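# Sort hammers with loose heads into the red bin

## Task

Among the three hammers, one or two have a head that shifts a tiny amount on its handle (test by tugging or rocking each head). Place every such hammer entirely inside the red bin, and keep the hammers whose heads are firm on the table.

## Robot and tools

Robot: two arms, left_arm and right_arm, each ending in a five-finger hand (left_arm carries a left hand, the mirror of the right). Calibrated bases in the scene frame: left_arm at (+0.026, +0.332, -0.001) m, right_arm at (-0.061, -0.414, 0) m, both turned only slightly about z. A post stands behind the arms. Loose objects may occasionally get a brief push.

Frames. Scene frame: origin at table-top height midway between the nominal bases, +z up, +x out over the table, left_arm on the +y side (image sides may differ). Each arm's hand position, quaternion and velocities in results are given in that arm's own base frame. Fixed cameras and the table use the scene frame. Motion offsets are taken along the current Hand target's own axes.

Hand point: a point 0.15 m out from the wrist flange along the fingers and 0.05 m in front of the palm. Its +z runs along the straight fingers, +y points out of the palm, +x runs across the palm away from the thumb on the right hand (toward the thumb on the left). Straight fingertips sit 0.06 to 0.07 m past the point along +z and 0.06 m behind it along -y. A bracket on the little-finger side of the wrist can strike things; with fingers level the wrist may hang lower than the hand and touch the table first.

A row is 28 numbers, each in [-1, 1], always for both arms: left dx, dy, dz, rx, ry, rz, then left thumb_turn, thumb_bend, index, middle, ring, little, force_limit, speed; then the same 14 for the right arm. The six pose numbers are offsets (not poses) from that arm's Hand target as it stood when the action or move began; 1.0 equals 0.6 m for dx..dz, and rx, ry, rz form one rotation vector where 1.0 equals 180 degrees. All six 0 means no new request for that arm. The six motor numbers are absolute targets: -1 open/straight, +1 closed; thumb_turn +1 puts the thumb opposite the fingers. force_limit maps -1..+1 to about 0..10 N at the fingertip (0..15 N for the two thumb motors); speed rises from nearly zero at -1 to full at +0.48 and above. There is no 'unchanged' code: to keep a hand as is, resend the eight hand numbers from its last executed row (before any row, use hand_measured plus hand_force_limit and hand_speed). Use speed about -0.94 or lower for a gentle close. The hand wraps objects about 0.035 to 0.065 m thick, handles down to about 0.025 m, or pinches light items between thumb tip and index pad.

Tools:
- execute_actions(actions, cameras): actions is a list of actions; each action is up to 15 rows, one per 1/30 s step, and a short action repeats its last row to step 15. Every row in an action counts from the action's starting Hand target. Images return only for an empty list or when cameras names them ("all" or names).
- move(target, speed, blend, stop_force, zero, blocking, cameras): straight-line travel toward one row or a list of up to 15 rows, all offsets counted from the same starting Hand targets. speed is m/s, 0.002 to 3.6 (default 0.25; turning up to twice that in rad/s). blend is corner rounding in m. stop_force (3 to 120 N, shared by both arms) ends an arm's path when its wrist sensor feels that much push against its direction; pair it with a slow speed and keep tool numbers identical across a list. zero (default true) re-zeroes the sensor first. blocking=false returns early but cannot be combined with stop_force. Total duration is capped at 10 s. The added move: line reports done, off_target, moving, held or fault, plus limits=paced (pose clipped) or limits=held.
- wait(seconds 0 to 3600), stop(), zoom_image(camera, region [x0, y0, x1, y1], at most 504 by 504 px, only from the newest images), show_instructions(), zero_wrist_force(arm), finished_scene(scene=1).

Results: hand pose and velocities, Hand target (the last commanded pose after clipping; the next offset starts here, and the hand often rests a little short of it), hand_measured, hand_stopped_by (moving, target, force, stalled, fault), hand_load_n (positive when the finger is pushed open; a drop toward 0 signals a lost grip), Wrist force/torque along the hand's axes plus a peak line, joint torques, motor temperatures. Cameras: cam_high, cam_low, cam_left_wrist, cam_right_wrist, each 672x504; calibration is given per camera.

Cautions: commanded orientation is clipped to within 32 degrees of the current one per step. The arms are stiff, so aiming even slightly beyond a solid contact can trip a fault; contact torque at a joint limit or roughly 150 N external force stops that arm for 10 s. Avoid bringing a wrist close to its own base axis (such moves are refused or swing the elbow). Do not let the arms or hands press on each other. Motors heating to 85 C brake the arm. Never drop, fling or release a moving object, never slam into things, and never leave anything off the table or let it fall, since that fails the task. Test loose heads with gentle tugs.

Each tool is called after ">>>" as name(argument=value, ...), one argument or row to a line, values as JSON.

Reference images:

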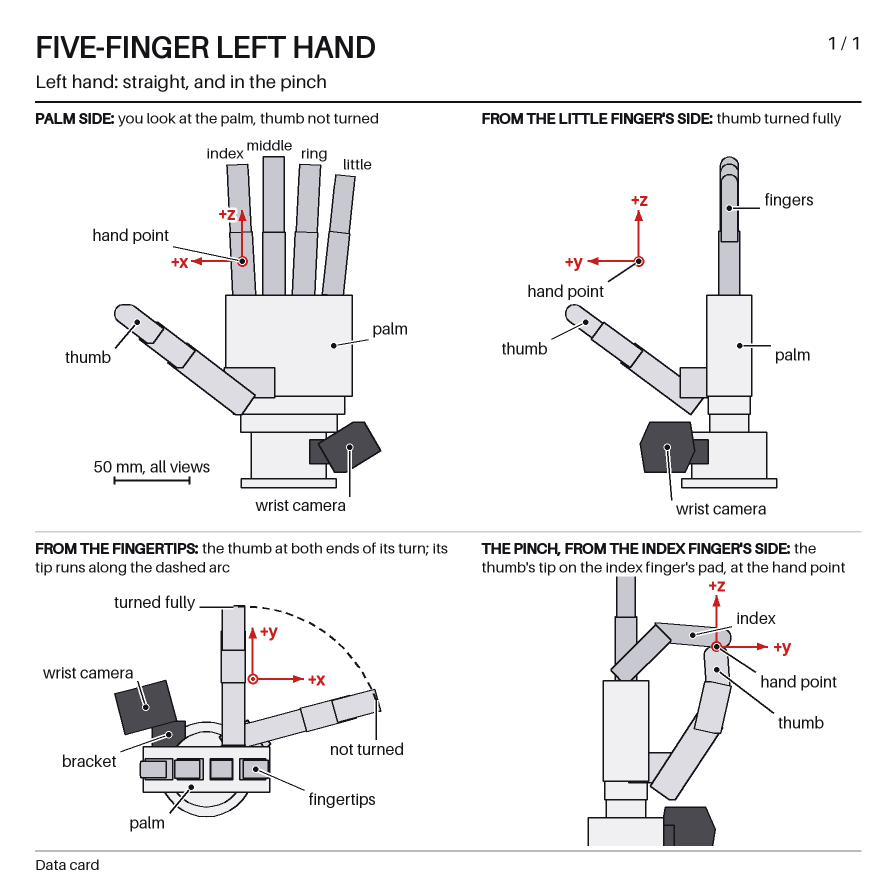

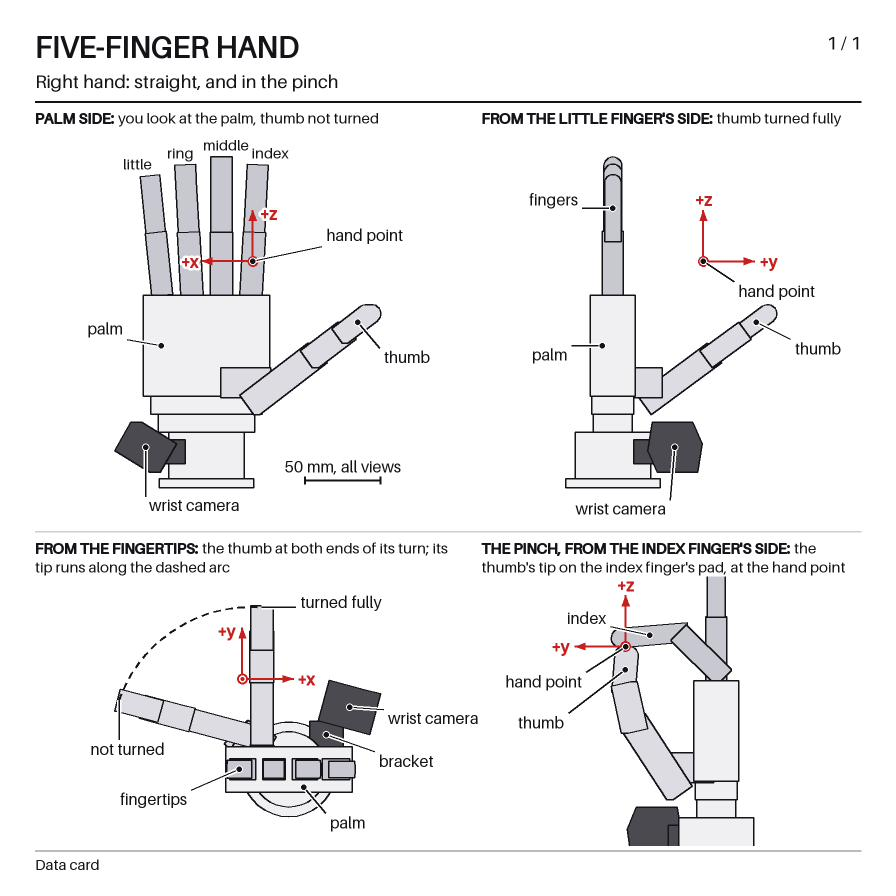

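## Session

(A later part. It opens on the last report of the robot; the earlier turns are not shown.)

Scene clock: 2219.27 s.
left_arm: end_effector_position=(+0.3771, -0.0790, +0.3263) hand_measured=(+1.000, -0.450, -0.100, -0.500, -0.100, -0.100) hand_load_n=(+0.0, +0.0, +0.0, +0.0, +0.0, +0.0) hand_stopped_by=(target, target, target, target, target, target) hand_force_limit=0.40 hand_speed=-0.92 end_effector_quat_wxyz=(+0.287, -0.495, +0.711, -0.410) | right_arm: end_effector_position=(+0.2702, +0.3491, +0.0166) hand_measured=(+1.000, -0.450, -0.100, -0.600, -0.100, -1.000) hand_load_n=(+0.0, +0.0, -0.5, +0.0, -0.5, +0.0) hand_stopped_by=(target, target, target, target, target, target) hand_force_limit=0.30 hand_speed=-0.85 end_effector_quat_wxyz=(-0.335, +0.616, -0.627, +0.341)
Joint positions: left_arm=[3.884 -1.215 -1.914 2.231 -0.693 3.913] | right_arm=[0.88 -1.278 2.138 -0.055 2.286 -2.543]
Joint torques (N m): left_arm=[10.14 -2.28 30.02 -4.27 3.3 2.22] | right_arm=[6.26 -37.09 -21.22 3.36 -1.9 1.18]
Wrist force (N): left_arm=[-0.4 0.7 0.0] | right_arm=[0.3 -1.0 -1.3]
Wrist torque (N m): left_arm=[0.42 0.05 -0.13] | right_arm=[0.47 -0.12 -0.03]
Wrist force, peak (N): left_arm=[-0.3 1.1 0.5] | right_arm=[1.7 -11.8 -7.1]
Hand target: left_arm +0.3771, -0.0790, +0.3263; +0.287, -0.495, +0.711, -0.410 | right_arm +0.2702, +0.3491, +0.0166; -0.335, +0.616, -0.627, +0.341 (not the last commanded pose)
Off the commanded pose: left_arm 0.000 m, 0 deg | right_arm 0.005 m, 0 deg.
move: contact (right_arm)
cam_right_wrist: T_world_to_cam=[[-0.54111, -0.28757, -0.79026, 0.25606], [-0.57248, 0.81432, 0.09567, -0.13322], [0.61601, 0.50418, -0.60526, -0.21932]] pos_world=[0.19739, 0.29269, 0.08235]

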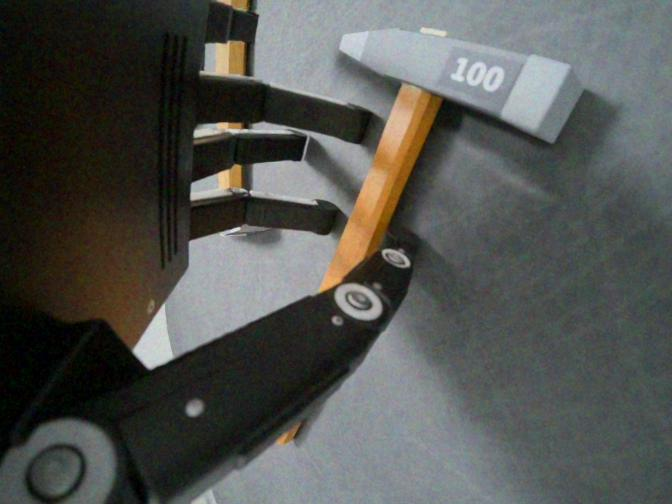

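>>> move(
  target=[0,0,0,0,0,0,1,-0.45,-0.1,-0.5,-0.1,-0.1,0.4,-0.92,0,0.0011,-0.0033,0,0,0,1,-0.45,-0.1,-0.6,-0.1,-1,0.3,-0.85],
  speed=0.01,
)

>>> move(
  target=[0,0,0,0,0,0,1,-0.45,-0.1,-0.5,-0.1,-0.1,0.4,-0.92,0,0,0,0,0,0,1,-0.35,0.5,-0.6,0.5,-1,-0.97,-0.92],
)

>>> move(
  target=[0,0,0,0,0,0,1,-0.45,-0.1,-0.5,-0.1,-0.1,0.4,-0.92,0,0,0,0,0,0,1,0.0,0.55,-0.6,0.55,-1,-0.2,-0.92],
)

>>> move(
  target=[0,0,0,0,0,0,1,-0.45,-0.1,-0.5,-0.1,-0.1,0.4,-0.92,0,0,0,0,0,0,1,0.05,0.6,-0.6,0.6,-1,0.4,-0.92],
  cameras=["cam_right_wrist"],
)

>>> move(
  target=[0,0,0,0,0,0,1,-0.45,-0.1,-0.5,-0.1,-0.1,0.4,-0.92,0,-0.0070,-0.0045,0,0,0,1,0.05,0.6,-0.6,0.6,-1,0.4,-0.92],
  speed=0.03,
  cameras=["cam_right_wrist"],
)

Scene clock: 2235.03 s.
left_arm: end_effector_position=(+0.3771, -0.0790, +0.3263) hand_measured=(+1.000, -0.450, -0.100, -0.500, -0.100, -0.100) hand_load_n=(+0.0, +0.0, +0.0, +0.0, +0.0, +0.0) hand_stopped_by=(target, target, target, target, target, target) hand_force_limit=0.40 hand_speed=-0.92 end_effector_quat_wxyz=(+0.287, -0.495, +0.711, -0.410) | right_arm: end_effector_position=(+0.2682, +0.3492, +0.0172) hand_measured=(+1.000, -0.450, -0.100, -0.600, -0.100, -1.000) hand_load_n=(+0.0, +0.0, +0.0, +0.0, +0.0, +0.0) hand_stopped_by=(target, target, target, target, target, target) hand_force_limit=0.30 hand_speed=-0.85 end_effector_quat_wxyz=(-0.335, +0.616, -0.627, +0.340)
Joint positions: left_arm=[3.884 -1.215 -1.914 2.231 -0.693 3.913] | right_arm=[0.886 -1.28 2.139 -0.051 2.29 -2.538]
Joint torques (N m): left_arm=[9.32 -1.73 29.76 -4.19 3.29 2.19] | right_arm=[9.42 -37.36 -4.03 3.46 3.25 1.84]
Wrist force (N): left_arm=[-0.1 0.8 0.3] | right_arm=[0.1 2.1 0.5]
Wrist torque (N m): left_arm=[0.40 0.01 -0.12] | right_arm=[0.52 -0.11 0.02]
Wrist force, peak (N): left_arm=[-0.6 1.0 0.5] | right_arm=[2.1 -0.6 -0.2]
Hand target: left_arm +0.3771, -0.0790, +0.3263; +0.287, -0.495, +0.711, -0.410 | right_arm +0.2682, +0.3492, +0.0172; -0.335, +0.616, -0.627, +0.341
Off the commanded pose: left_arm 0.000 m, 0 deg | right_arm 0.000 m, 0 deg.
move: done

Scene clock: 2236.43 s.
left_arm: end_effector_position=(+0.3771, -0.0790, +0.3263) hand_measured=(+1.000, -0.450, -0.100, -0.500, -0.100, -0.100) hand_load_n=(+0.0, +0.0, +0.0, +0.0, +0.0, +0.0) hand_stopped_by=(target, target, target, target, target, target) hand_force_limit=0.40 hand_speed=-0.92 end_effector_quat_wxyz=(+0.287, -0.495, +0.711, -0.410) | right_arm: end_effector_position=(+0.2682, +0.3492, +0.0172) hand_measured=(+1.000, -0.350, +0.108, -0.600, +0.154, -1.000) hand_load_n=(+0.0, +0.0, +0.0, +0.0, +0.0, +0.0) hand_stopped_by=(target, target, force, target, force, target) hand_force_limit=-0.97 hand_speed=-0.92 end_effector_quat_wxyz=(-0.335, +0.616, -0.627, +0.341)
Joint positions: left_arm=[3.884 -1.215 -1.914 2.231 -0.693 3.913] | right_arm=[0.886 -1.28 2.139 -0.051 2.29 -2.538]
Joint torques (N m): left_arm=[9.59 -2.02 29.39 -4.23 3.3 2.14] | right_arm=[8.09 -38.38 -4.21 3.71 3.18 1.54]
Wrist force (N): left_arm=[-0.4 1.0 0.1] | right_arm=[0.1 1.9 0.6]
Wrist torque (N m): left_arm=[0.44 0.05 -0.14] | right_arm=[0.49 -0.12 0.01]
Wrist force, peak (N): left_arm=[-0.5 1.1 0.3] | right_arm=[0.0 2.1 0.7]
Hand target: left_arm +0.3771, -0.0790, +0.3263; +0.287, -0.495, +0.711, -0.410 | right_arm +0.2682, +0.3492, +0.0172; -0.335, +0.616, -0.627, +0.341
Off the commanded pose: left_arm 0.000 m, 0 deg | right_arm 0.000 m, 0 deg.
move: done

Scene clock: 2236.93 s.
left_arm: end_effector_position=(+0.3771, -0.0790, +0.3263) hand_measured=(+1.000, -0.450, -0.100, -0.500, -0.100, -0.100) hand_load_n=(+0.0, +0.0, +0.0, +0.0, +0.0, +0.0) hand_stopped_by=(target, target, target, target, target, target) hand_force_limit=0.40 hand_speed=-0.92 end_effector_quat_wxyz=(+0.287, -0.495, +0.711, -0.410) | right_arm: end_effector_position=(+0.2682, +0.3492, +0.0172) hand_measured=(+1.000, -0.336, +0.136, -0.600, +0.182, -1.000) hand_load_n=(+1.0, +6.0, +6.5, +0.0, +4.0, +0.0) hand_stopped_by=(target, force, force, target, force, target) hand_force_limit=-0.20 hand_speed=-0.92 end_effector_quat_wxyz=(-0.335, +0.616, -0.627, +0.341)
Joint positions: left_arm=[3.884 -1.215 -1.914 2.231 -0.693 3.913] | right_arm=[0.886 -1.28 2.139 -0.051 2.29 -2.538]
Joint torques (N m): left_arm=[9.39 -2.18 29.88 -4.23 3.3 2.2] | right_arm=[7.72 -39 -3.31 3.62 3 1.7]
Wrist force (N): left_arm=[-0.4 0.7 0.4] | right_arm=[0.1 2.1 0.9]
Wrist torque (N m): left_arm=[0.38 0.06 -0.13] | right_arm=[0.44 -0.12 0.01]
Wrist force, peak (N): left_arm=[-0.3 1.1 0.3] | right_arm=[0.2 2.5 1.1]
Hand target: left_arm +0.3771, -0.0790, +0.3263; +0.287, -0.495, +0.711, -0.410 | right_arm +0.2682, +0.3492, +0.0172; -0.335, +0.616, -0.627, +0.341
Off the commanded pose: left_arm 0.000 m, 0 deg | right_arm 0.000 m, 0 deg.
move: done

Scene clock: 2237.43 s.
left_arm: end_effector_position=(+0.3771, -0.0790, +0.3263) hand_measured=(+1.000, -0.450, -0.100, -0.500, -0.100, -0.100) hand_load_n=(+0.0, +0.0, +0.0, +0.0, +0.0, +0.0) hand_stopped_by=(target, target, target, target, target, target) hand_force_limit=0.40 hand_speed=-0.92 end_effector_quat_wxyz=(+0.287, -0.495, +0.711, -0.410) end_effector_velocity=(+0.000, -0.002, +0.000) end_effector_angular_velocity=(+0.001, -0.001, -0.005) | right_arm: end_effector_position=(+0.2682, +0.3492, +0.0172) hand_measured=(+1.000, -0.330, +0.142, -0.600, +0.194, -1.000) hand_load_n=(+2.0, +9.5, +10.0, +0.0, +6.5, +0.0) hand_stopped_by=(target, force, force, target, force, target) hand_force_limit=0.40 hand_speed=-0.92 end_effector_quat_wxyz=(-0.335, +0.616, -0.627, +0.341)
Joint positions: left_arm=[3.884 -1.215 -1.914 2.231 -0.693 3.913] | right_arm=[0.886 -1.28 2.139 -0.051 2.29 -2.538]
Joint velocities: left_arm=[-0.005 0.001 0 0 0 0] | right_arm=[within noise]
Joint torques (N m): left_arm=[9.35 -1.77 29.66 -4.1 3.31 2.19] | right_arm=[6.49 -37.59 -4.79 3.5 3.04 1.59]
Wrist force (N): left_arm=[-0.1 0.9 0.0] | right_arm=[-0.1 1.7 0.7]
Wrist torque (N m): left_arm=[0.43 0.01 -0.12] | right_arm=[0.42 -0.10 0.03]
Wrist force, peak (N): left_arm=[-0.6 0.9 0.3] | right_arm=[0.4 2.4 1.3]
Hand target: left_arm +0.3771, -0.0790, +0.3263; +0.287, -0.495, +0.711, -0.410 | right_arm +0.2682, +0.3492, +0.0172; -0.335, +0.616, -0.627, +0.341
Off the commanded pose: left_arm 0.000 m, 0 deg | right_arm 0.000 m, 0 deg.
move: done
cam_right_wrist: T_world_to_cam=[[-0.54111, -0.28757, -0.79026, 0.25548], [-0.57248, 0.81432, 0.09567, -0.1345], [0.61601, 0.50418, -0.60526, -0.21777]] pos_world=[0.19539, 0.29279, 0.08295]

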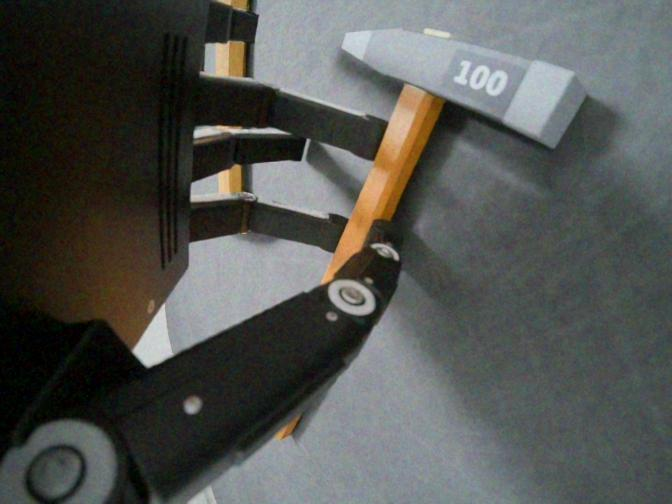

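Scene clock: 2237.97 s.
left_arm: end_effector_position=(+0.3771, -0.0790, +0.3263) hand_measured=(+1.000, -0.450, -0.100, -0.500, -0.100, -0.100) hand_load_n=(+0.0, +0.0, +0.0, +0.0, +0.0, +0.0) hand_stopped_by=(target, target, target, target, target, target) hand_force_limit=0.40 hand_speed=-0.92 end_effector_quat_wxyz=(+0.287, -0.495, +0.711, -0.410) | right_arm: end_effector_position=(+0.2682, +0.3492, +0.0221) hand_measured=(+1.000, -0.330, +0.142, -0.600, +0.194, -1.000) hand_load_n=(+2.0, +11.5, +8.0, +0.0, +5.5, +0.0) hand_stopped_by=(target, force, force, target, force, target) hand_force_limit=0.40 hand_speed=-0.92 end_effector_quat_wxyz=(-0.335, +0.616, -0.627, +0.341)
Joint positions: left_arm=[3.884 -1.215 -1.914 2.231 -0.693 3.913] | right_arm=[0.886 -1.29 2.135 -0.037 2.29 -2.538]
Joint torques (N m): left_arm=[8.68 -1.37 29.18 -4.18 3.17 2.14] | right_arm=[-0.92 -38.96 -22.14 3.39 1.83 -0.93]
Wrist force (N): left_arm=[-0.6 0.8 -0.1] | right_arm=[0.2 3.1 1.2]
Wrist torque (N m): left_arm=[0.42 0.09 -0.14] | right_arm=[0.52 -0.14 0.04]
Wrist force, peak (N): left_arm=[-0.1 1.2 0.2] | right_arm=[0.5 3.2 1.4]
Hand target: left_arm +0.3771, -0.0790, +0.3263; +0.287, -0.495, +0.711, -0.410 | right_arm +0.2682, +0.3492, +0.0222; -0.335, +0.616, -0.627, +0.341
Off the commanded pose: left_arm 0.000 m, 0 deg | right_arm 0.000 m, 0 deg.
move: done
cam_right_wrist: T_world_to_cam=[[-0.54111, -0.28757, -0.79026, 0.25935], [-0.57248, 0.81432, 0.09567, -0.13497], [0.61601, 0.50418, -0.60526, -0.21481]] pos_world=[0.19539, 0.29279, 0.08785]

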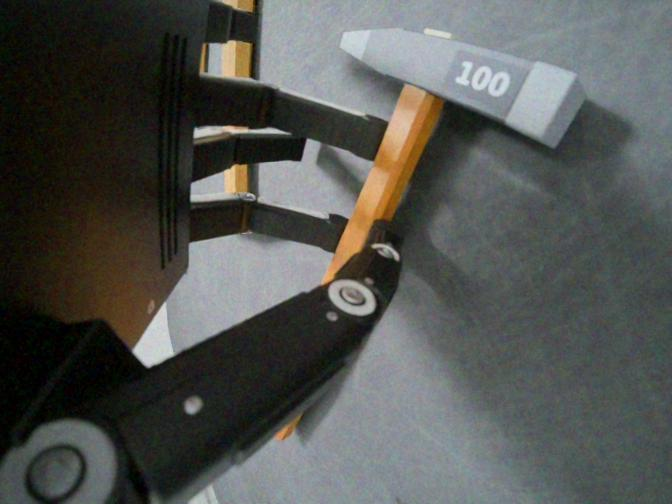

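>>> move(
  target=[0,0,0,0,0,0,1,-0.45,-0.1,-0.5,-0.1,-0.1,0.4,-0.92,0,-0.0112,-0.0073,0,0,0,1,0.05,0.6,-0.6,0.6,-1,0.4,-0.92],
  speed=0.03,
)

>>> move(
  target=[0,0,0,0,0,0,1,-0.45,-0.1,-0.5,-0.1,-0.1,0.4,-0.92,0,0,0,0,0,0,1,0.05,0.6,0.5,0.6,-1,0.0,-0.92],
  speed=0.03,
  cameras=["cam_right_wrist"],
)

Scene clock: 2245.07 s.
left_arm: end_effector_position=(+0.3771, -0.0790, +0.3263) hand_measured=(+1.000, -0.450, -0.100, -0.500, -0.100, -0.100) hand_load_n=(+0.0, +0.5, +0.0, +0.0, +0.0, +0.0) hand_stopped_by=(target, target, target, target, target, target) hand_force_limit=0.40 hand_speed=-0.92 end_effector_quat_wxyz=(+0.287, -0.495, +0.711, -0.410) | right_arm: end_effector_position=(+0.2682, +0.3492, +0.0301) hand_measured=(+1.000, -0.330, +0.142, -0.600, +0.194, -1.000) hand_load_n=(+2.0, +11.5, +8.0, +0.0, +5.0, +0.0) hand_stopped_by=(target, force, force, target, force, target) hand_force_limit=0.40 hand_speed=-0.92 end_effector_quat_wxyz=(-0.335, +0.616, -0.627, +0.341)
Joint positions: left_arm=[3.884 -1.215 -1.914 2.231 -0.693 3.913] | right_arm=[0.886 -1.307 2.128 -0.013 2.29 -2.538]
Joint torques (N m): left_arm=[9.31 -1.78 29.59 -4.13 3.23 2.24] | right_arm=[-1.83 -37.83 -23.06 3.37 0.37 -0.33]
Wrist force (N): left_arm=[-0.3 0.9 0.2] | right_arm=[0.3 3.2 1.4]
Wrist torque (N m): left_arm=[0.43 0.04 -0.13] | right_arm=[0.52 -0.17 0.05]
Wrist force, peak (N): left_arm=[-0.3 1.1 0.4] | right_arm=[0.2 3.5 1.5]
Hand target: left_arm +0.3771, -0.0790, +0.3263; +0.287, -0.495, +0.711, -0.410 | right_arm +0.2682, +0.3492, +0.0302; -0.335, +0.616, -0.627, +0.341
Off the commanded pose: left_arm 0.000 m, 0 deg | right_arm 0.000 m, 0 deg.
move: done

Scene clock: 2248.60 s.
left_arm: end_effector_position=(+0.3771, -0.0790, +0.3263) hand_measured=(+1.000, -0.450, -0.100, -0.500, -0.100, -0.100) hand_load_n=(+0.0, +0.0, +0.0, +0.0, +0.0, +0.0) hand_stopped_by=(target, target, target, target, target, target) hand_force_limit=0.40 hand_speed=-0.92 end_effector_quat_wxyz=(+0.287, -0.495, +0.711, -0.410) | right_arm: end_effector_position=(+0.2682, +0.3492, +0.0302) hand_measured=(+1.000, -0.330, +0.142, +0.132, +0.194, -1.000) hand_load_n=(+1.5, +12.5, +6.5, +7.0, +3.5, +0.0) hand_stopped_by=(target, force, force, force, force, target) hand_force_limit=0.00 hand_speed=-0.92 end_effector_quat_wxyz=(-0.335, +0.616, -0.627, +0.341)
Joint positions: left_arm=[3.884 -1.215 -1.914 2.231 -0.693 3.913] | right_arm=[0.886 -1.307 2.128 -0.013 2.29 -2.538]
Joint torques (N m): left_arm=[9.01 -1.71 29.54 -4.18 3.27 2.07] | right_arm=[8.02 -36.93 -22.22 3.47 3.16 1.7]
Wrist force (N): left_arm=[-0.2 0.6 0.1] | right_arm=[-0.1 3.2 1.4]
Wrist torque (N m): left_arm=[0.39 0.03 -0.12] | right_arm=[0.53 -0.10 0.03]
Wrist force, peak (N): left_arm=[-0.3 1.2 0.4] | right_arm=[0.4 3.3 1.7]
Hand target: left_arm +0.3771, -0.0790, +0.3263; +0.287, -0.495, +0.711, -0.410 | right_arm +0.2682, +0.3492, +0.0302; -0.335, +0.616, -0.627, +0.341
Off the commanded pose: left_arm 0.000 m, 0 deg | right_arm 0.000 m, 0 deg.
move: done
cam_right_wrist: T_world_to_cam=[[-0.54111, -0.28757, -0.79026, 0.26576], [-0.57248, 0.81432, 0.09567, -0.13575], [0.61601, 0.50418, -0.60526, -0.2099]] pos_world=[0.19539, 0.29279, 0.09595]

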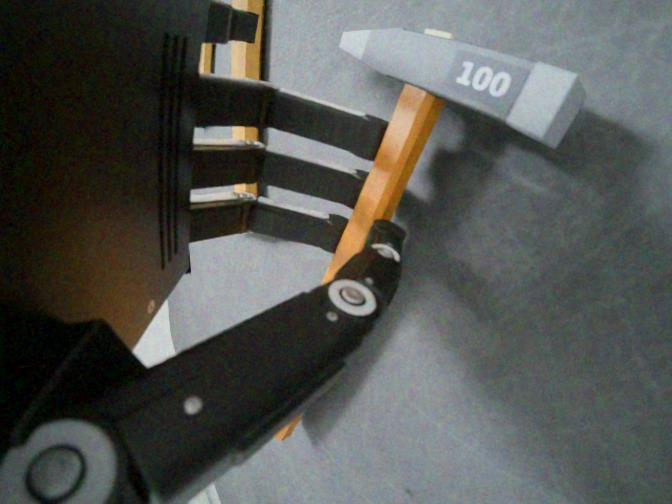

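>>> wait(
  seconds=0.1,
  cameras=["cam_high"],
)

>>> zoom_image(
  camera="cam_high",
  region=[460, 110, 600, 290],
)

Scene clock: 2255.40 s.
left_arm: end_effector_position=(+0.3771, -0.0790, +0.3263) hand_measured=(+1.000, -0.450, -0.100, -0.500, -0.100, -0.100) hand_load_n=(+0.0, +0.5, +0.0, +0.0, +0.0, +0.0) hand_stopped_by=(target, target, target, target, target, target) hand_force_limit=0.40 hand_speed=-0.92 end_effector_quat_wxyz=(+0.287, -0.495, +0.711, -0.410) | right_arm: end_effector_position=(+0.2682, +0.3492, +0.0302) hand_measured=(+1.000, -0.330, +0.142, +0.132, +0.194, -1.000) hand_load_n=(+2.0, +12.5, +6.5, +7.0, +3.5, +0.0) hand_stopped_by=(target, force, force, force, force, target) hand_force_limit=0.00 hand_speed=-0.92 end_effector_quat_wxyz=(-0.335, +0.616, -0.627, +0.341)
Joint positions: left_arm=[3.884 -1.215 -1.914 2.231 -0.693 3.913] | right_arm=[0.886 -1.307 2.128 -0.013 2.29 -2.538]
Joint torques (N m): left_arm=[9.57 -2.09 29.37 -4.15 3.18 2.14] | right_arm=[8.93 -36.97 -21 3.44 3.38 1.38]
Wrist force (N): left_arm=[-0.2 0.7 0.2] | right_arm=[0.2 3.1 1.3]
Wrist torque (N m): left_arm=[0.40 0.03 -0.13] | right_arm=[0.53 -0.15 0.04]
Wrist force, peak (N): left_arm=[-0.3 1.2 0.3] | right_arm=[0.0 3.5 1.4]
Hand target: left_arm +0.3771, -0.0790, +0.3263; +0.287, -0.495, +0.711, -0.410 | right_arm +0.2682, +0.3492, +0.0302; -0.335, +0.616, -0.627, +0.341
Off the commanded pose: left_arm 0.000 m, 0 deg | right_arm 0.000 m, 0 deg.
wait: 0.10 s; at rest from the start

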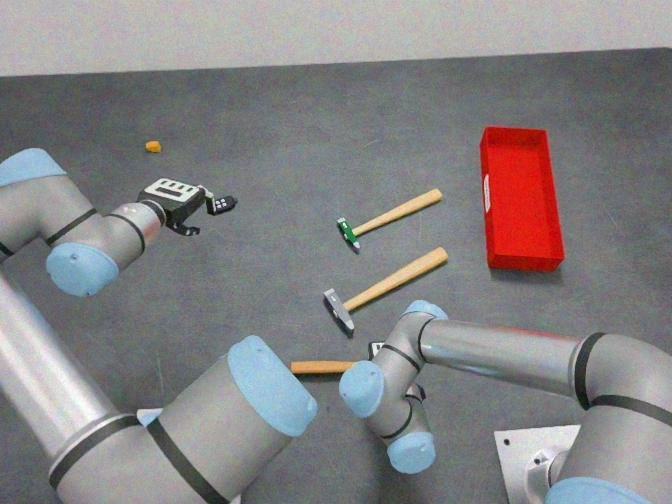

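Scaled by 2.800.

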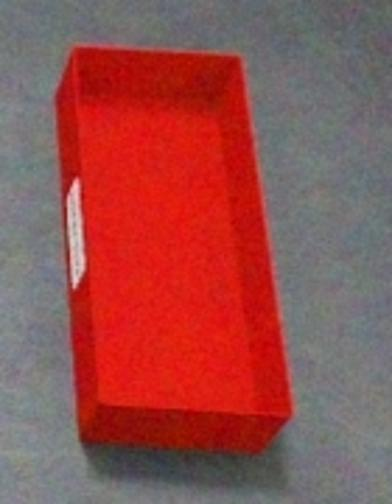

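>>> move(
  target=[
    [0,0,0,0,0,0,1,-0.45,-0.1,-0.5,-0.1,-0.1,0.4,-0.92,0,-0.2097,-0.1363,0,0,0,1,0.05,0.6,0.5,0.6,-1,0.0,-0.92],
    [0,0,0,0,0,0,1,-0.45,-0.1,-0.5,-0.1,-0.1,0.4,-0.92,0.6963,-0.505,0.3183,0,0.454,0.2949,1,0.05,0.6,0.5,0.6,-1,0.0,-0.92],
  ],
  speed=0.15,
  blend=0.05,
  cameras=["cam_high","cam_right_wrist"],
)

Scene clock: 2322.77 s.
left_arm: end_effector_position=(+0.3771, -0.0790, +0.3263) hand_measured=(+1.000, -0.450, -0.100, -0.500, -0.100, -0.100) hand_load_n=(+0.0, +0.0, +0.0, -0.5, +0.0, +0.0) hand_stopped_by=(target, target, target, target, target, target) hand_force_limit=0.40 hand_speed=-0.92 end_effector_quat_wxyz=(+0.287, -0.495, +0.711, -0.410) | right_arm: end_effector_position=(+0.5861, -0.0741, +0.1805) hand_measured=(+1.000, -0.330, +0.142, +0.132, +0.194, -1.000) hand_load_n=(+2.0, +13.0, +6.5, +7.0, +4.0, +0.0) hand_stopped_by=(target, force, force, force, force, target) hand_force_limit=0.00 hand_speed=-0.92 end_effector_quat_wxyz=(-0.035, +0.065, +0.876, -0.476)
Joint positions: left_arm=[3.884 -1.215 -1.914 2.231 -0.693 3.913] | right_arm=[-0.048 -0.792 1.083 1.43 2.558 -1.39]
Joint torques (N m): left_arm=[8.83 -1.41 29.69 -4.17 3.18 2.14] | right_arm=[-10.07 -39.86 -25.97 5.83 -1.25 1.98]
Wrist force (N): left_arm=[-0.2 0.7 0.2] | right_arm=[0.2 3.1 1.4]
Wrist torque (N m): left_arm=[0.39 0.02 -0.11] | right_arm=[0.50 -0.14 0.04]
Wrist force, peak (N): left_arm=[-0.5 1.2 0.3] | right_arm=[0.2 3.9 1.8]
Hand target: left_arm +0.3771, -0.0790, +0.3263; +0.287, -0.495, +0.711, -0.410 | right_arm +0.5862, -0.0741, +0.1805; -0.035, +0.065, +0.876, -0.476
Off the commanded pose: left_arm 0.000 m, 0 deg | right_arm 0.000 m, 0 deg.
move: done
cam_right_wrist: T_world_to_cam=[[-0.21424, 0.57443, -0.79002, 0.30702], [0.8815, 0.46213, 0.09696, -0.50206], [0.42079, -0.67563, -0.60537, -0.07431]] pos_world=[0.53961, 0.00545, 0.24625]

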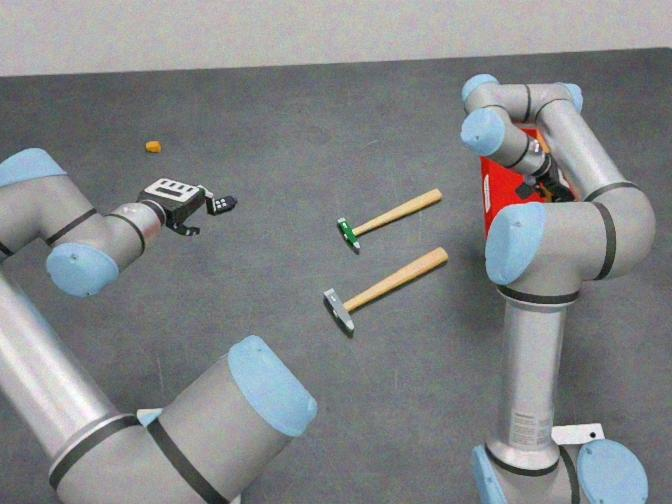

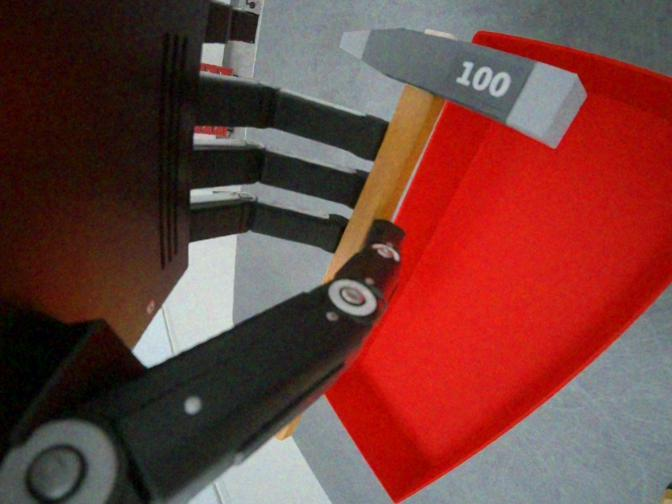

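>>> move(
  target=[0,0,0,0,0,0,1,-0.45,-0.1,-0.5,-0.1,-0.1,0.4,-0.92,0,0.1818,0.1181,0,0,0,1,0.05,0.6,0.5,0.6,-1,0.0,-0.92],
  speed=0.08,
  cameras=["cam_high","cam_low","cam_right_wrist"],
)

>>> zoom_image(
  camera="cam_low",
  region=[230, 130, 480, 300],
)

Scene clock: 2345.53 s.
left_arm: end_effector_position=(+0.3771, -0.0790, +0.3263) hand_measured=(+1.000, -0.450, -0.100, -0.500, -0.100, -0.100) hand_load_n=(+0.0, +0.0, +0.0, +0.0, +0.0, +0.0) hand_stopped_by=(target, target, target, target, target, target) hand_force_limit=0.40 hand_speed=-0.92 end_effector_quat_wxyz=(+0.287, -0.495, +0.711, -0.410) | right_arm: end_effector_position=(+0.5863, -0.0741, +0.0505) hand_measured=(+1.000, -0.330, +0.142, +0.132, +0.194, -1.000) hand_load_n=(+2.0, +12.5, +6.5, +7.0, +3.5, +0.0) hand_stopped_by=(target, force, force, force, force, target) hand_force_limit=0.00 hand_speed=-0.92 end_effector_quat_wxyz=(-0.035, +0.065, +0.876, -0.476)
Joint positions: left_arm=[3.884 -1.215 -1.914 2.231 -0.693 3.913] | right_arm=[-0.048 -0.656 1.19 1.188 2.558 -1.39]
Joint torques (N m): left_arm=[8.6 -1.3 29.84 -4 3.11 2.03] | right_arm=[3.24 -41.98 -7.45 0.26 0.94 -2.21]
Wrist force (N): left_arm=[-0.3 0.6 0.2] | right_arm=[0.1 3.0 1.5]
Wrist torque (N m): left_arm=[0.38 0.05 -0.13] | right_arm=[0.50 -0.13 0.07]
Wrist force, peak (N): left_arm=[-0.7 1.0 0.0] | right_arm=[0.3 3.8 1.9]
Hand target: left_arm +0.3771, -0.0790, +0.3263; +0.287, -0.495, +0.711, -0.410 | right_arm +0.5863, -0.0741, +0.0505; -0.035, +0.065, +0.876, -0.476
Off the commanded pose: left_arm 0.000 m, 0 deg | right_arm 0.000 m, 0 deg.
move: done
cam_right_wrist: T_world_to_cam=[[-0.21423, 0.57444, -0.79002, 0.20433], [0.8815, 0.46212, 0.09698, -0.48955], [0.42079, -0.67563, -0.60537, -0.15305]] pos_world=[0.53971, 0.00545, 0.11625]

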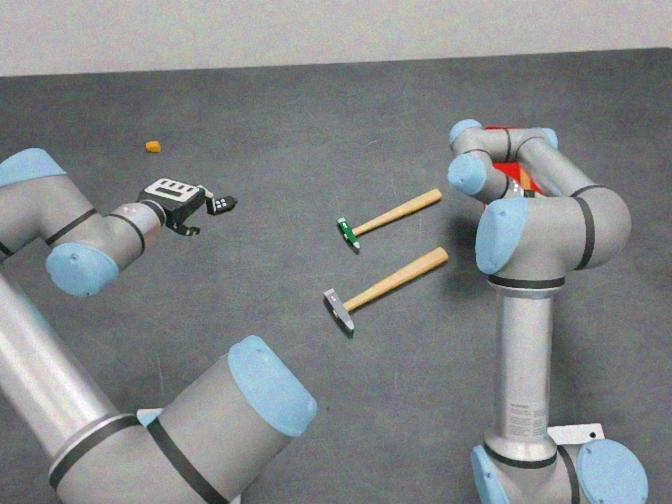

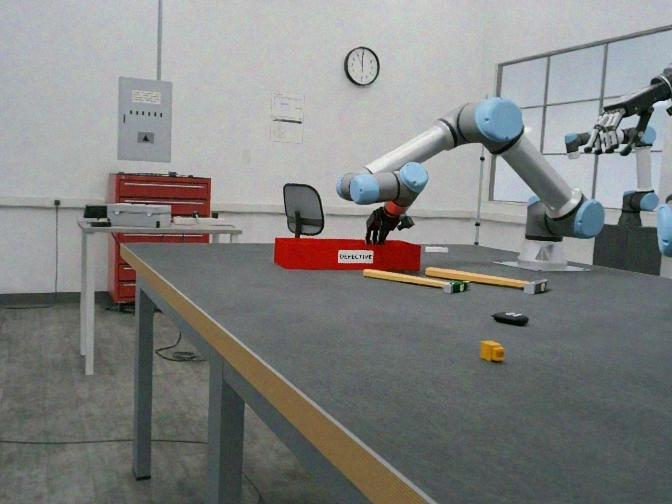

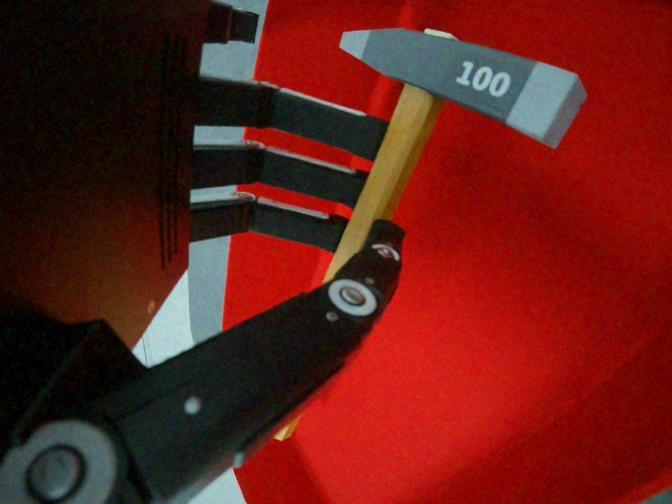

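Scaled by 2.016.

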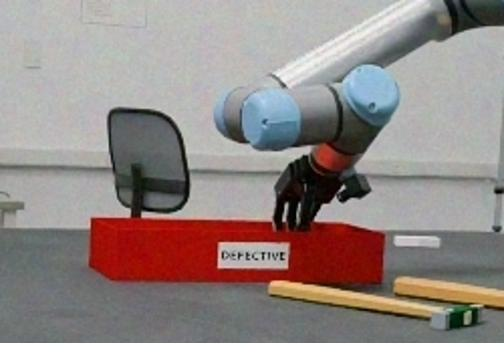

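>>> move(
  target=[0,0,0,0,0,0,1,-0.45,-0.1,-0.5,-0.1,-0.1,0.4,-0.92,0,0.0545,0.0354,0,0,0,1,0.05,0.6,0.5,0.6,-1,0.0,-0.92],
  speed=0.015,
  stop_force=3,
  cameras=["cam_low","cam_right_wrist"],
)

>>> zoom_image(
  camera="cam_low",
  region=[230, 130, 480, 300],
)

Scene clock: 2353.73 s.
left_arm: end_effector_position=(+0.3771, -0.0790, +0.3263) hand_measured=(+1.000, -0.450, -0.100, -0.500, -0.100, -0.100) hand_load_n=(+0.0, +0.0, +0.0, +0.0, +0.0, +0.0) hand_stopped_by=(target, target, target, target, target, target) hand_force_limit=0.40 hand_speed=-0.92 end_effector_quat_wxyz=(+0.287, -0.495, +0.711, -0.410) | right_arm: end_effector_position=(+0.5863, -0.0741, +0.0356) hand_measured=(+1.000, -0.330, +0.142, +0.132, +0.194, -1.000) hand_load_n=(+1.5, +12.5, +6.5, +7.0, +3.5, +0.0) hand_stopped_by=(target, force, force, force, force, target) hand_force_limit=0.00 hand_speed=-0.92 end_effector_quat_wxyz=(-0.035, +0.065, +0.876, -0.476)
Joint positions: left_arm=[3.884 -1.215 -1.914 2.231 -0.693 3.913] | right_arm=[-0.048 -0.637 1.195 1.163 2.558 -1.39]
Joint torques (N m): left_arm=[8.44 -1.16 29.42 -4.04 3.15 2.06] | right_arm=[-10.24 -63.71 -23.8 5.05 -1.68 0.32]
Wrist force (N): left_arm=[-0.2 0.8 0.3] | right_arm=[0.7 1.1 0.8]
Wrist torque (N m): left_arm=[0.40 0.03 -0.12] | right_arm=[0.52 -0.13 0.03]
Wrist force, peak (N): left_arm=[-0.5 1.1 0.6] | right_arm=[0.4 -8.4 -2.7]
Hand target: left_arm +0.3771, -0.0790, +0.3263; +0.287, -0.495, +0.711, -0.410 | right_arm +0.5863, -0.0741, +0.0356; -0.035, +0.065, +0.876, -0.476 (not the last commanded pose)
Off the commanded pose: left_arm 0.000 m, 0 deg | right_arm 0.024 m, 0 deg.
move: contact (right_arm)
cam_right_wrist: T_world_to_cam=[[-0.21428, 0.57438, -0.79005, 0.19259], [0.88154, 0.46207, 0.09684, -0.48811], [0.42068, -0.67571, -0.60535, -0.16201]] pos_world=[0.53971, 0.00545, 0.10135]

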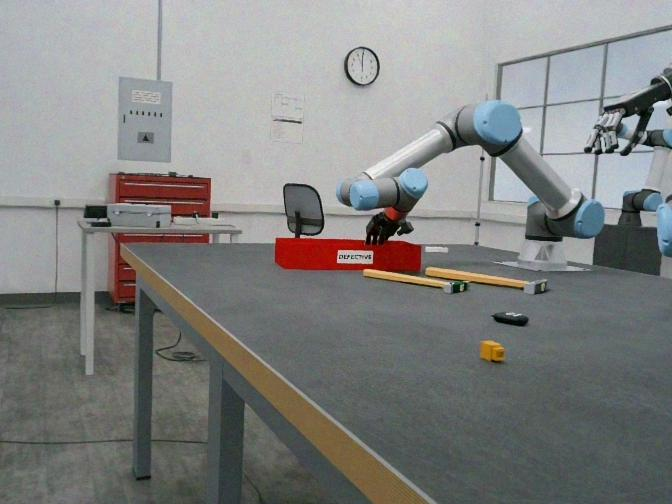

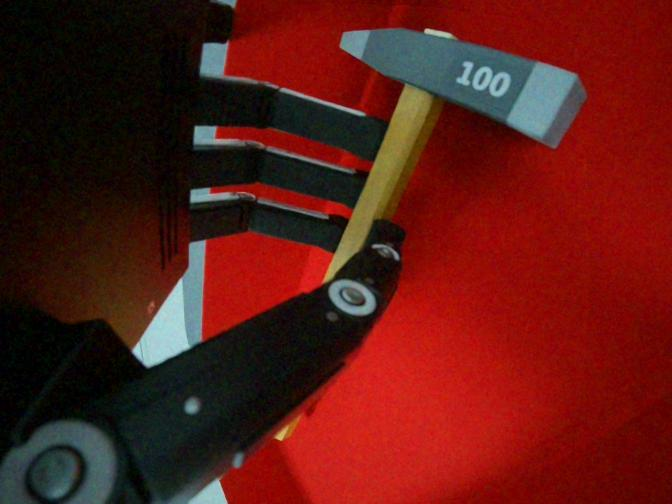

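Scaled by 2.016.

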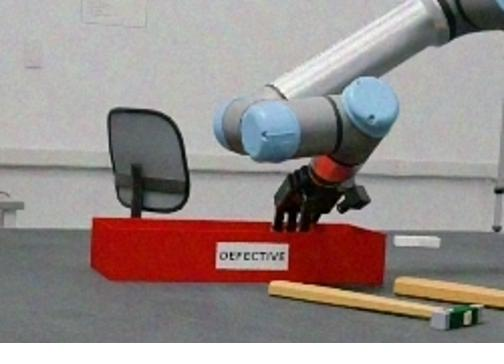

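>>> move(
  target=[
    [0,0,0,0,0,0,1,-0.45,-0.1,-0.5,-0.1,-0.1,0.4,-0.92,0,-0.0140,-0.0091,0,0,0,1,0.05,0.6,0.5,0.6,-1,0.0,-0.92],
    [0,0,0,0,0,0,1,-0.45,-0.1,-0.5,-0.1,-0.1,0.4,-0.92,0,0.0223,-0.065,0,0,0,1,0.05,0.6,0.5,0.6,-1,0.0,-0.92],
  ],
  speed=0.05,
  blend=0.004,
)

>>> move(
  target=[0,0,0,0,0,0,1,-0.45,-0.1,-0.5,-0.1,-0.1,0.4,-0.92,0,0.0531,0.0345,0,0,0,1,0.05,0.6,0.5,0.6,-1,0.0,-0.92],
  speed=0.015,
  stop_force=3,
  cameras=["cam_low","cam_right_wrist"],
)

Scene clock: 2385.43 s.
left_arm: end_effector_position=(+0.3771, -0.0790, +0.3263) hand_measured=(+1.000, -0.450, -0.100, -0.500, -0.100, -0.100) hand_load_n=(+0.0, +0.0, +0.0, +0.0, +0.0, +0.0) hand_stopped_by=(target, target, target, target, target, target) hand_force_limit=0.40 hand_speed=-0.92 end_effector_quat_wxyz=(+0.287, -0.495, +0.711, -0.410) | right_arm: end_effector_position=(+0.5921, -0.0345, +0.0457) hand_measured=(+1.000, -0.330, +0.142, +0.132, +0.194, -1.000) hand_load_n=(+2.0, +12.5, +6.5, +7.0, +4.0, +0.0) hand_stopped_by=(target, force, force, force, force, target) hand_force_limit=0.00 hand_speed=-0.92 end_effector_quat_wxyz=(-0.035, +0.065, +0.876, -0.476)
Joint positions: left_arm=[3.884 -1.215 -1.914 2.231 -0.693 3.913] | right_arm=[0.02 -0.61 1.14 1.291 2.544 -1.271]
Joint torques (N m): left_arm=[8.48 -1.23 29.25 -4.16 3.03 2.08] | right_arm=[9.38 -42.26 -25.11 5.35 -1.49 1.44]
Wrist force (N): left_arm=[-0.3 1.0 0.1] | right_arm=[0.4 2.1 1.5]
Wrist torque (N m): left_arm=[0.44 0.04 -0.13] | right_arm=[0.49 -0.15 0.00]
Wrist force, peak (N): left_arm=[-0.6 1.0 0.4] | right_arm=[0.0 3.6 1.5]
Hand target: left_arm +0.3771, -0.0790, +0.3263; +0.287, -0.495, +0.711, -0.410 | right_arm +0.5921, -0.0345, +0.0457; -0.035, +0.065, +0.876, -0.476
Off the commanded pose: left_arm 0.000 m, 0 deg | right_arm 0.000 m, 0 deg.
move: done

Scene clock: 2387.37 s.
left_arm: end_effector_position=(+0.3771, -0.0790, +0.3263) hand_measured=(+1.000, -0.450, -0.100, -0.500, -0.100, -0.100) hand_load_n=(+0.0, +0.0, +0.0, +0.0, +0.0, +0.0) hand_stopped_by=(target, target, target, target, target, target) hand_force_limit=0.40 hand_speed=-0.92 end_effector_quat_wxyz=(+0.287, -0.495, +0.711, -0.410) | right_arm: end_effector_position=(+0.5921, -0.0345, +0.0355) hand_measured=(+1.000, -0.330, +0.142, +0.132, +0.194, -1.000) hand_load_n=(+2.0, +13.0, +6.5, +7.0, +3.5, +0.0) hand_stopped_by=(target, force, force, force, force, target) hand_force_limit=0.00 hand_speed=-0.92 end_effector_quat_wxyz=(-0.035, +0.065, +0.876, -0.476)
Joint positions: left_arm=[3.884 -1.215 -1.914 2.231 -0.693 3.913] | right_arm=[0.02 -0.596 1.142 1.275 2.544 -1.271]
Joint torques (N m): left_arm=[8.47 -1.13 29.5 -4.2 3.02 2.02] | right_arm=[4.39 -62.78 -23.35 4.91 -1.16 1.52]
Wrist force (N): left_arm=[-0.5 1.1 0.2] | right_arm=[0.8 -0.3 0.2]
Wrist torque (N m): left_arm=[0.45 0.07 -0.15] | right_arm=[0.53 -0.11 -0.10]
Wrist force, peak (N): left_arm=[-0.5 1.1 0.2] | right_arm=[0.5 -10.0 -6.2]
Hand target: left_arm +0.3771, -0.0790, +0.3263; +0.287, -0.495, +0.711, -0.410 | right_arm +0.5921, -0.0345, +0.0355; -0.035, +0.065, +0.876, -0.476 (not the last commanded pose)
Off the commanded pose: left_arm 0.000 m, 0 deg | right_arm 0.028 m, 0 deg.
move: contact (right_arm)
cam_right_wrist: T_world_to_cam=[[-0.21428, 0.57438, -0.79005, 0.17107], [0.88154, 0.46207, 0.09684, -0.51147], [0.42068, -0.67571, -0.60535, -0.13782]] pos_world=[0.54551, 0.04495, 0.10125]

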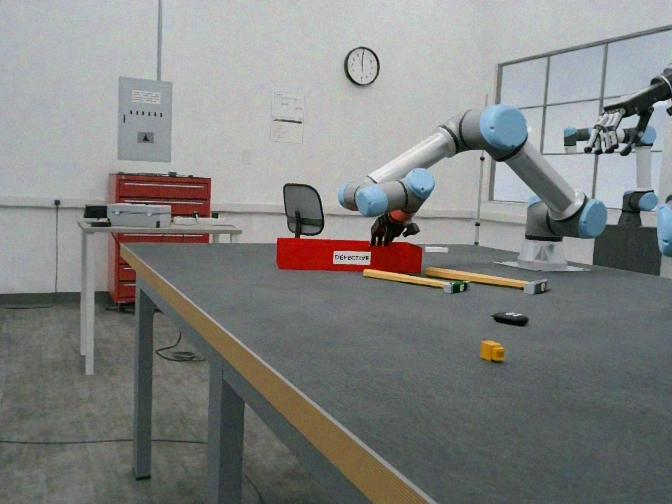

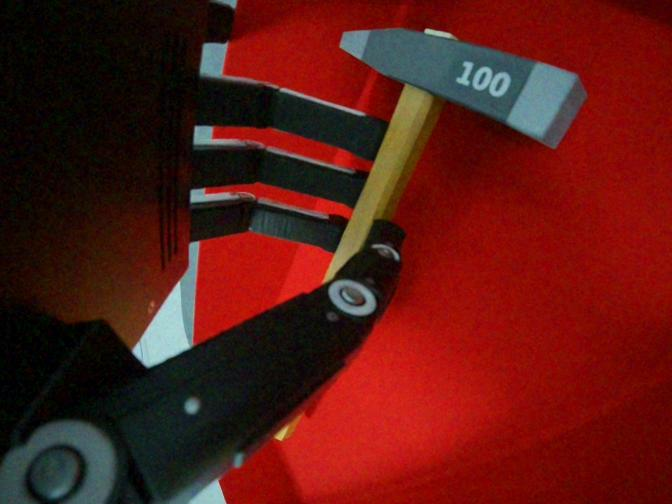

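>>> wait(
  seconds=0.1,
  cameras=["cam_high","cam_low"],
)

>>> zoom_image(
  camera="cam_high",
  region=[420, 90, 620, 290],
)

>>> zoom_image(
  camera="cam_low",
  region=[250, 160, 470, 290],
)

Scene clock: 2395.20 s.
left_arm: end_effector_position=(+0.3771, -0.0790, +0.3263) hand_measured=(+1.000, -0.450, -0.100, -0.500, -0.100, -0.100) hand_load_n=(+0.0, +0.5, +0.0, +0.0, +0.0, +0.0) hand_stopped_by=(target, target, target, target, target, target) hand_force_limit=0.40 hand_speed=-0.92 end_effector_quat_wxyz=(+0.287, -0.495, +0.711, -0.410) | right_arm: end_effector_position=(+0.5921, -0.0345, +0.0355) hand_measured=(+1.000, -0.330, +0.142, +0.132, +0.194, -1.000) hand_load_n=(+2.0, +12.5, +6.5, +7.0, +3.5, +0.0) hand_stopped_by=(target, force, force, force, force, target) hand_force_limit=0.00 hand_speed=-0.92 end_effector_quat_wxyz=(-0.035, +0.065, +0.876, -0.476)
Joint positions: left_arm=[3.884 -1.215 -1.914 2.231 -0.693 3.913] | right_arm=[0.02 -0.596 1.142 1.275 2.544 -1.271]
Joint torques (N m): left_arm=[7.7 -1.3 29.53 -4.12 2.98 2.04] | right_arm=[-4.63 -64.16 -23.19 4.9 -1.63 1.49]
Wrist force (N): left_arm=[-0.4 0.8 0.1] | right_arm=[0.7 -0.4 0.3]
Wrist torque (N m): left_arm=[0.41 0.05 -0.14] | right_arm=[0.50 -0.10 -0.11]
Wrist force, peak (N): left_arm=[-0.4 1.0 0.5] | right_arm=[1.1 -0.5 0.1]
Hand target: left_arm +0.3771, -0.0790, +0.3263; +0.287, -0.495, +0.711, -0.410 | right_arm +0.5921, -0.0345, +0.0355; -0.035, +0.065, +0.876, -0.476 (not the last commanded pose)
Off the commanded pose: left_arm 0.000 m, 0 deg | right_arm 0.028 m, 0 deg.
wait: 0.10 s; at rest from the start

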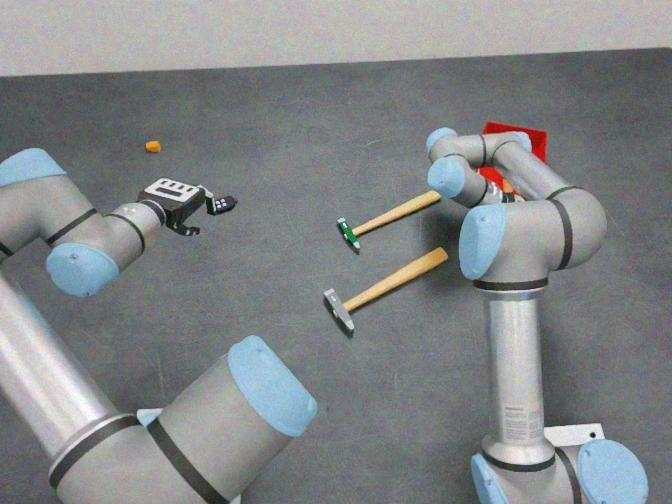

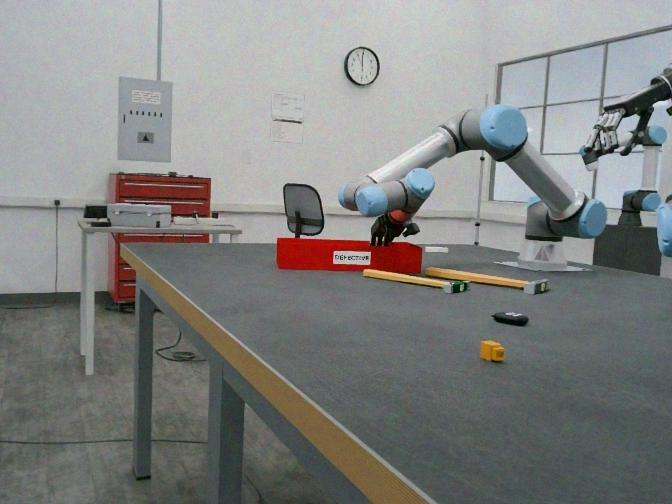

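Scaled by 2.520.

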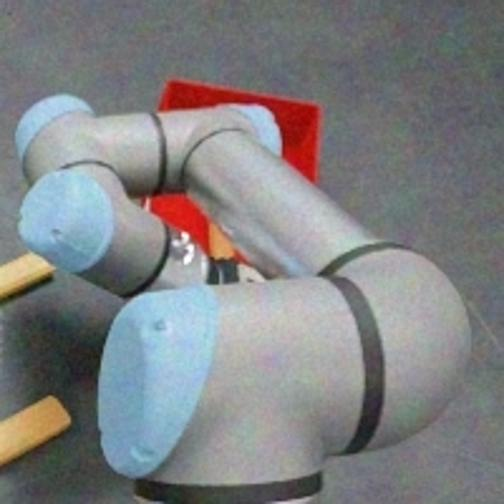

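Scaled by 2.291.

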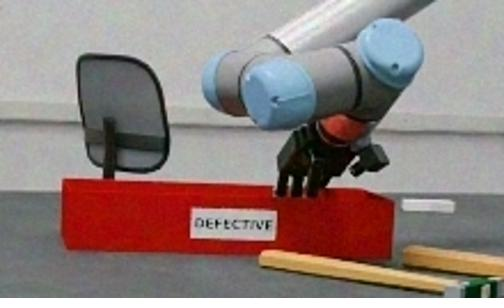

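>>> move(
  target=[0,0,0,0,0,0,1,-0.45,-0.1,-0.5,-0.1,-0.1,0.4,-0.92,0,-0.1958,-0.1272,0,0,0,1,0.05,0.6,0.5,0.6,-1,0.0,-0.92],
  speed=0.08,
  cameras=["cam_high","cam_right_wrist"],
)

>>> zoom_image(
  camera="cam_high",
  region=[420, 90, 620, 290],
)

Scene clock: 2439.93 s.
left_arm: end_effector_position=(+0.3771, -0.0790, +0.3263) hand_measured=(+1.000, -0.450, -0.100, -0.500, -0.100, -0.100) hand_load_n=(+0.0, +0.0, +0.0, +0.0, +0.0, -0.5) hand_stopped_by=(target, target, target, target, target, target) hand_force_limit=0.40 hand_speed=-0.92 end_effector_quat_wxyz=(+0.287, -0.495, +0.711, -0.410) | right_arm: end_effector_position=(+0.5920, -0.0345, +0.1756) hand_measured=(+1.000, -0.330, +0.142, +0.132, +0.194, -1.000) hand_load_n=(+2.0, +12.5, +6.5, +7.0, +3.5, +0.0) hand_stopped_by=(target, force, force, force, force, target) hand_force_limit=0.00 hand_speed=-0.92 end_effector_quat_wxyz=(-0.035, +0.065, +0.876, -0.476)
Joint positions: left_arm=[3.884 -1.215 -1.914 2.231 -0.693 3.913] | right_arm=[0.02 -0.748 1.043 1.526 2.545 -1.271]
Joint torques (N m): left_arm=[8.21 -1.08 28.75 -4.14 3.05 2.02] | right_arm=[1.2 -65.35 -25.52 5.43 1.67 1.77]
Wrist force (N): left_arm=[-0.2 0.8 0.2] | right_arm=[0.5 3.2 1.6]
Wrist torque (N m): left_arm=[0.40 0.03 -0.13] | right_arm=[0.54 -0.18 0.06]
Wrist force, peak (N): left_arm=[-0.8 0.9 0.5] | right_arm=[0.2 3.8 2.0]
Hand target: left_arm +0.3771, -0.0790, +0.3263; +0.287, -0.495, +0.711, -0.410 | right_arm +0.5920, -0.0345, +0.1756; -0.035, +0.065, +0.876, -0.476
Off the commanded pose: left_arm 0.000 m, 0 deg | right_arm 0.000 m, 0 deg.
move: done
cam_right_wrist: T_world_to_cam=[[-0.21423, 0.57441, -0.79004, 0.2817], [0.88155, 0.46204, 0.09688, -0.52496], [0.42068, -0.67571, -0.60535, -0.05297]] pos_world=[0.54541, 0.04495, 0.24135]

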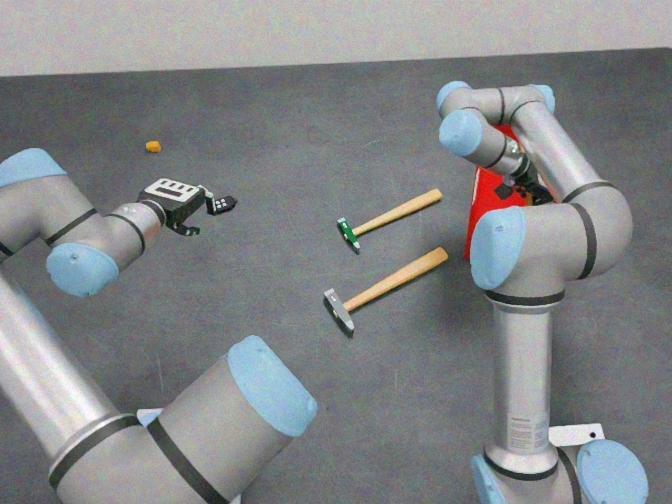

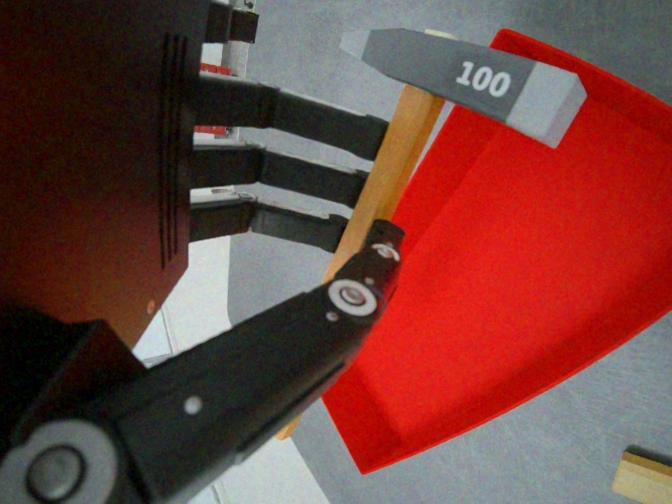

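Scaled by 2.520.

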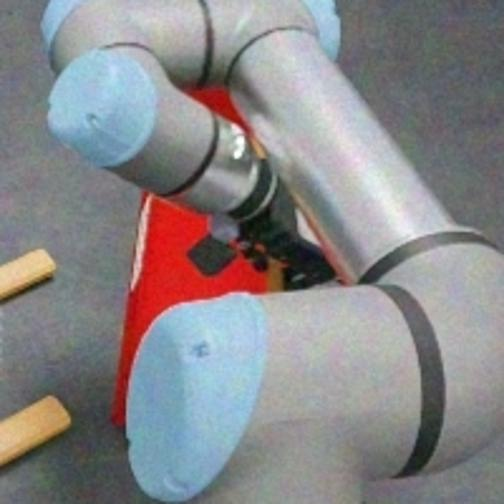

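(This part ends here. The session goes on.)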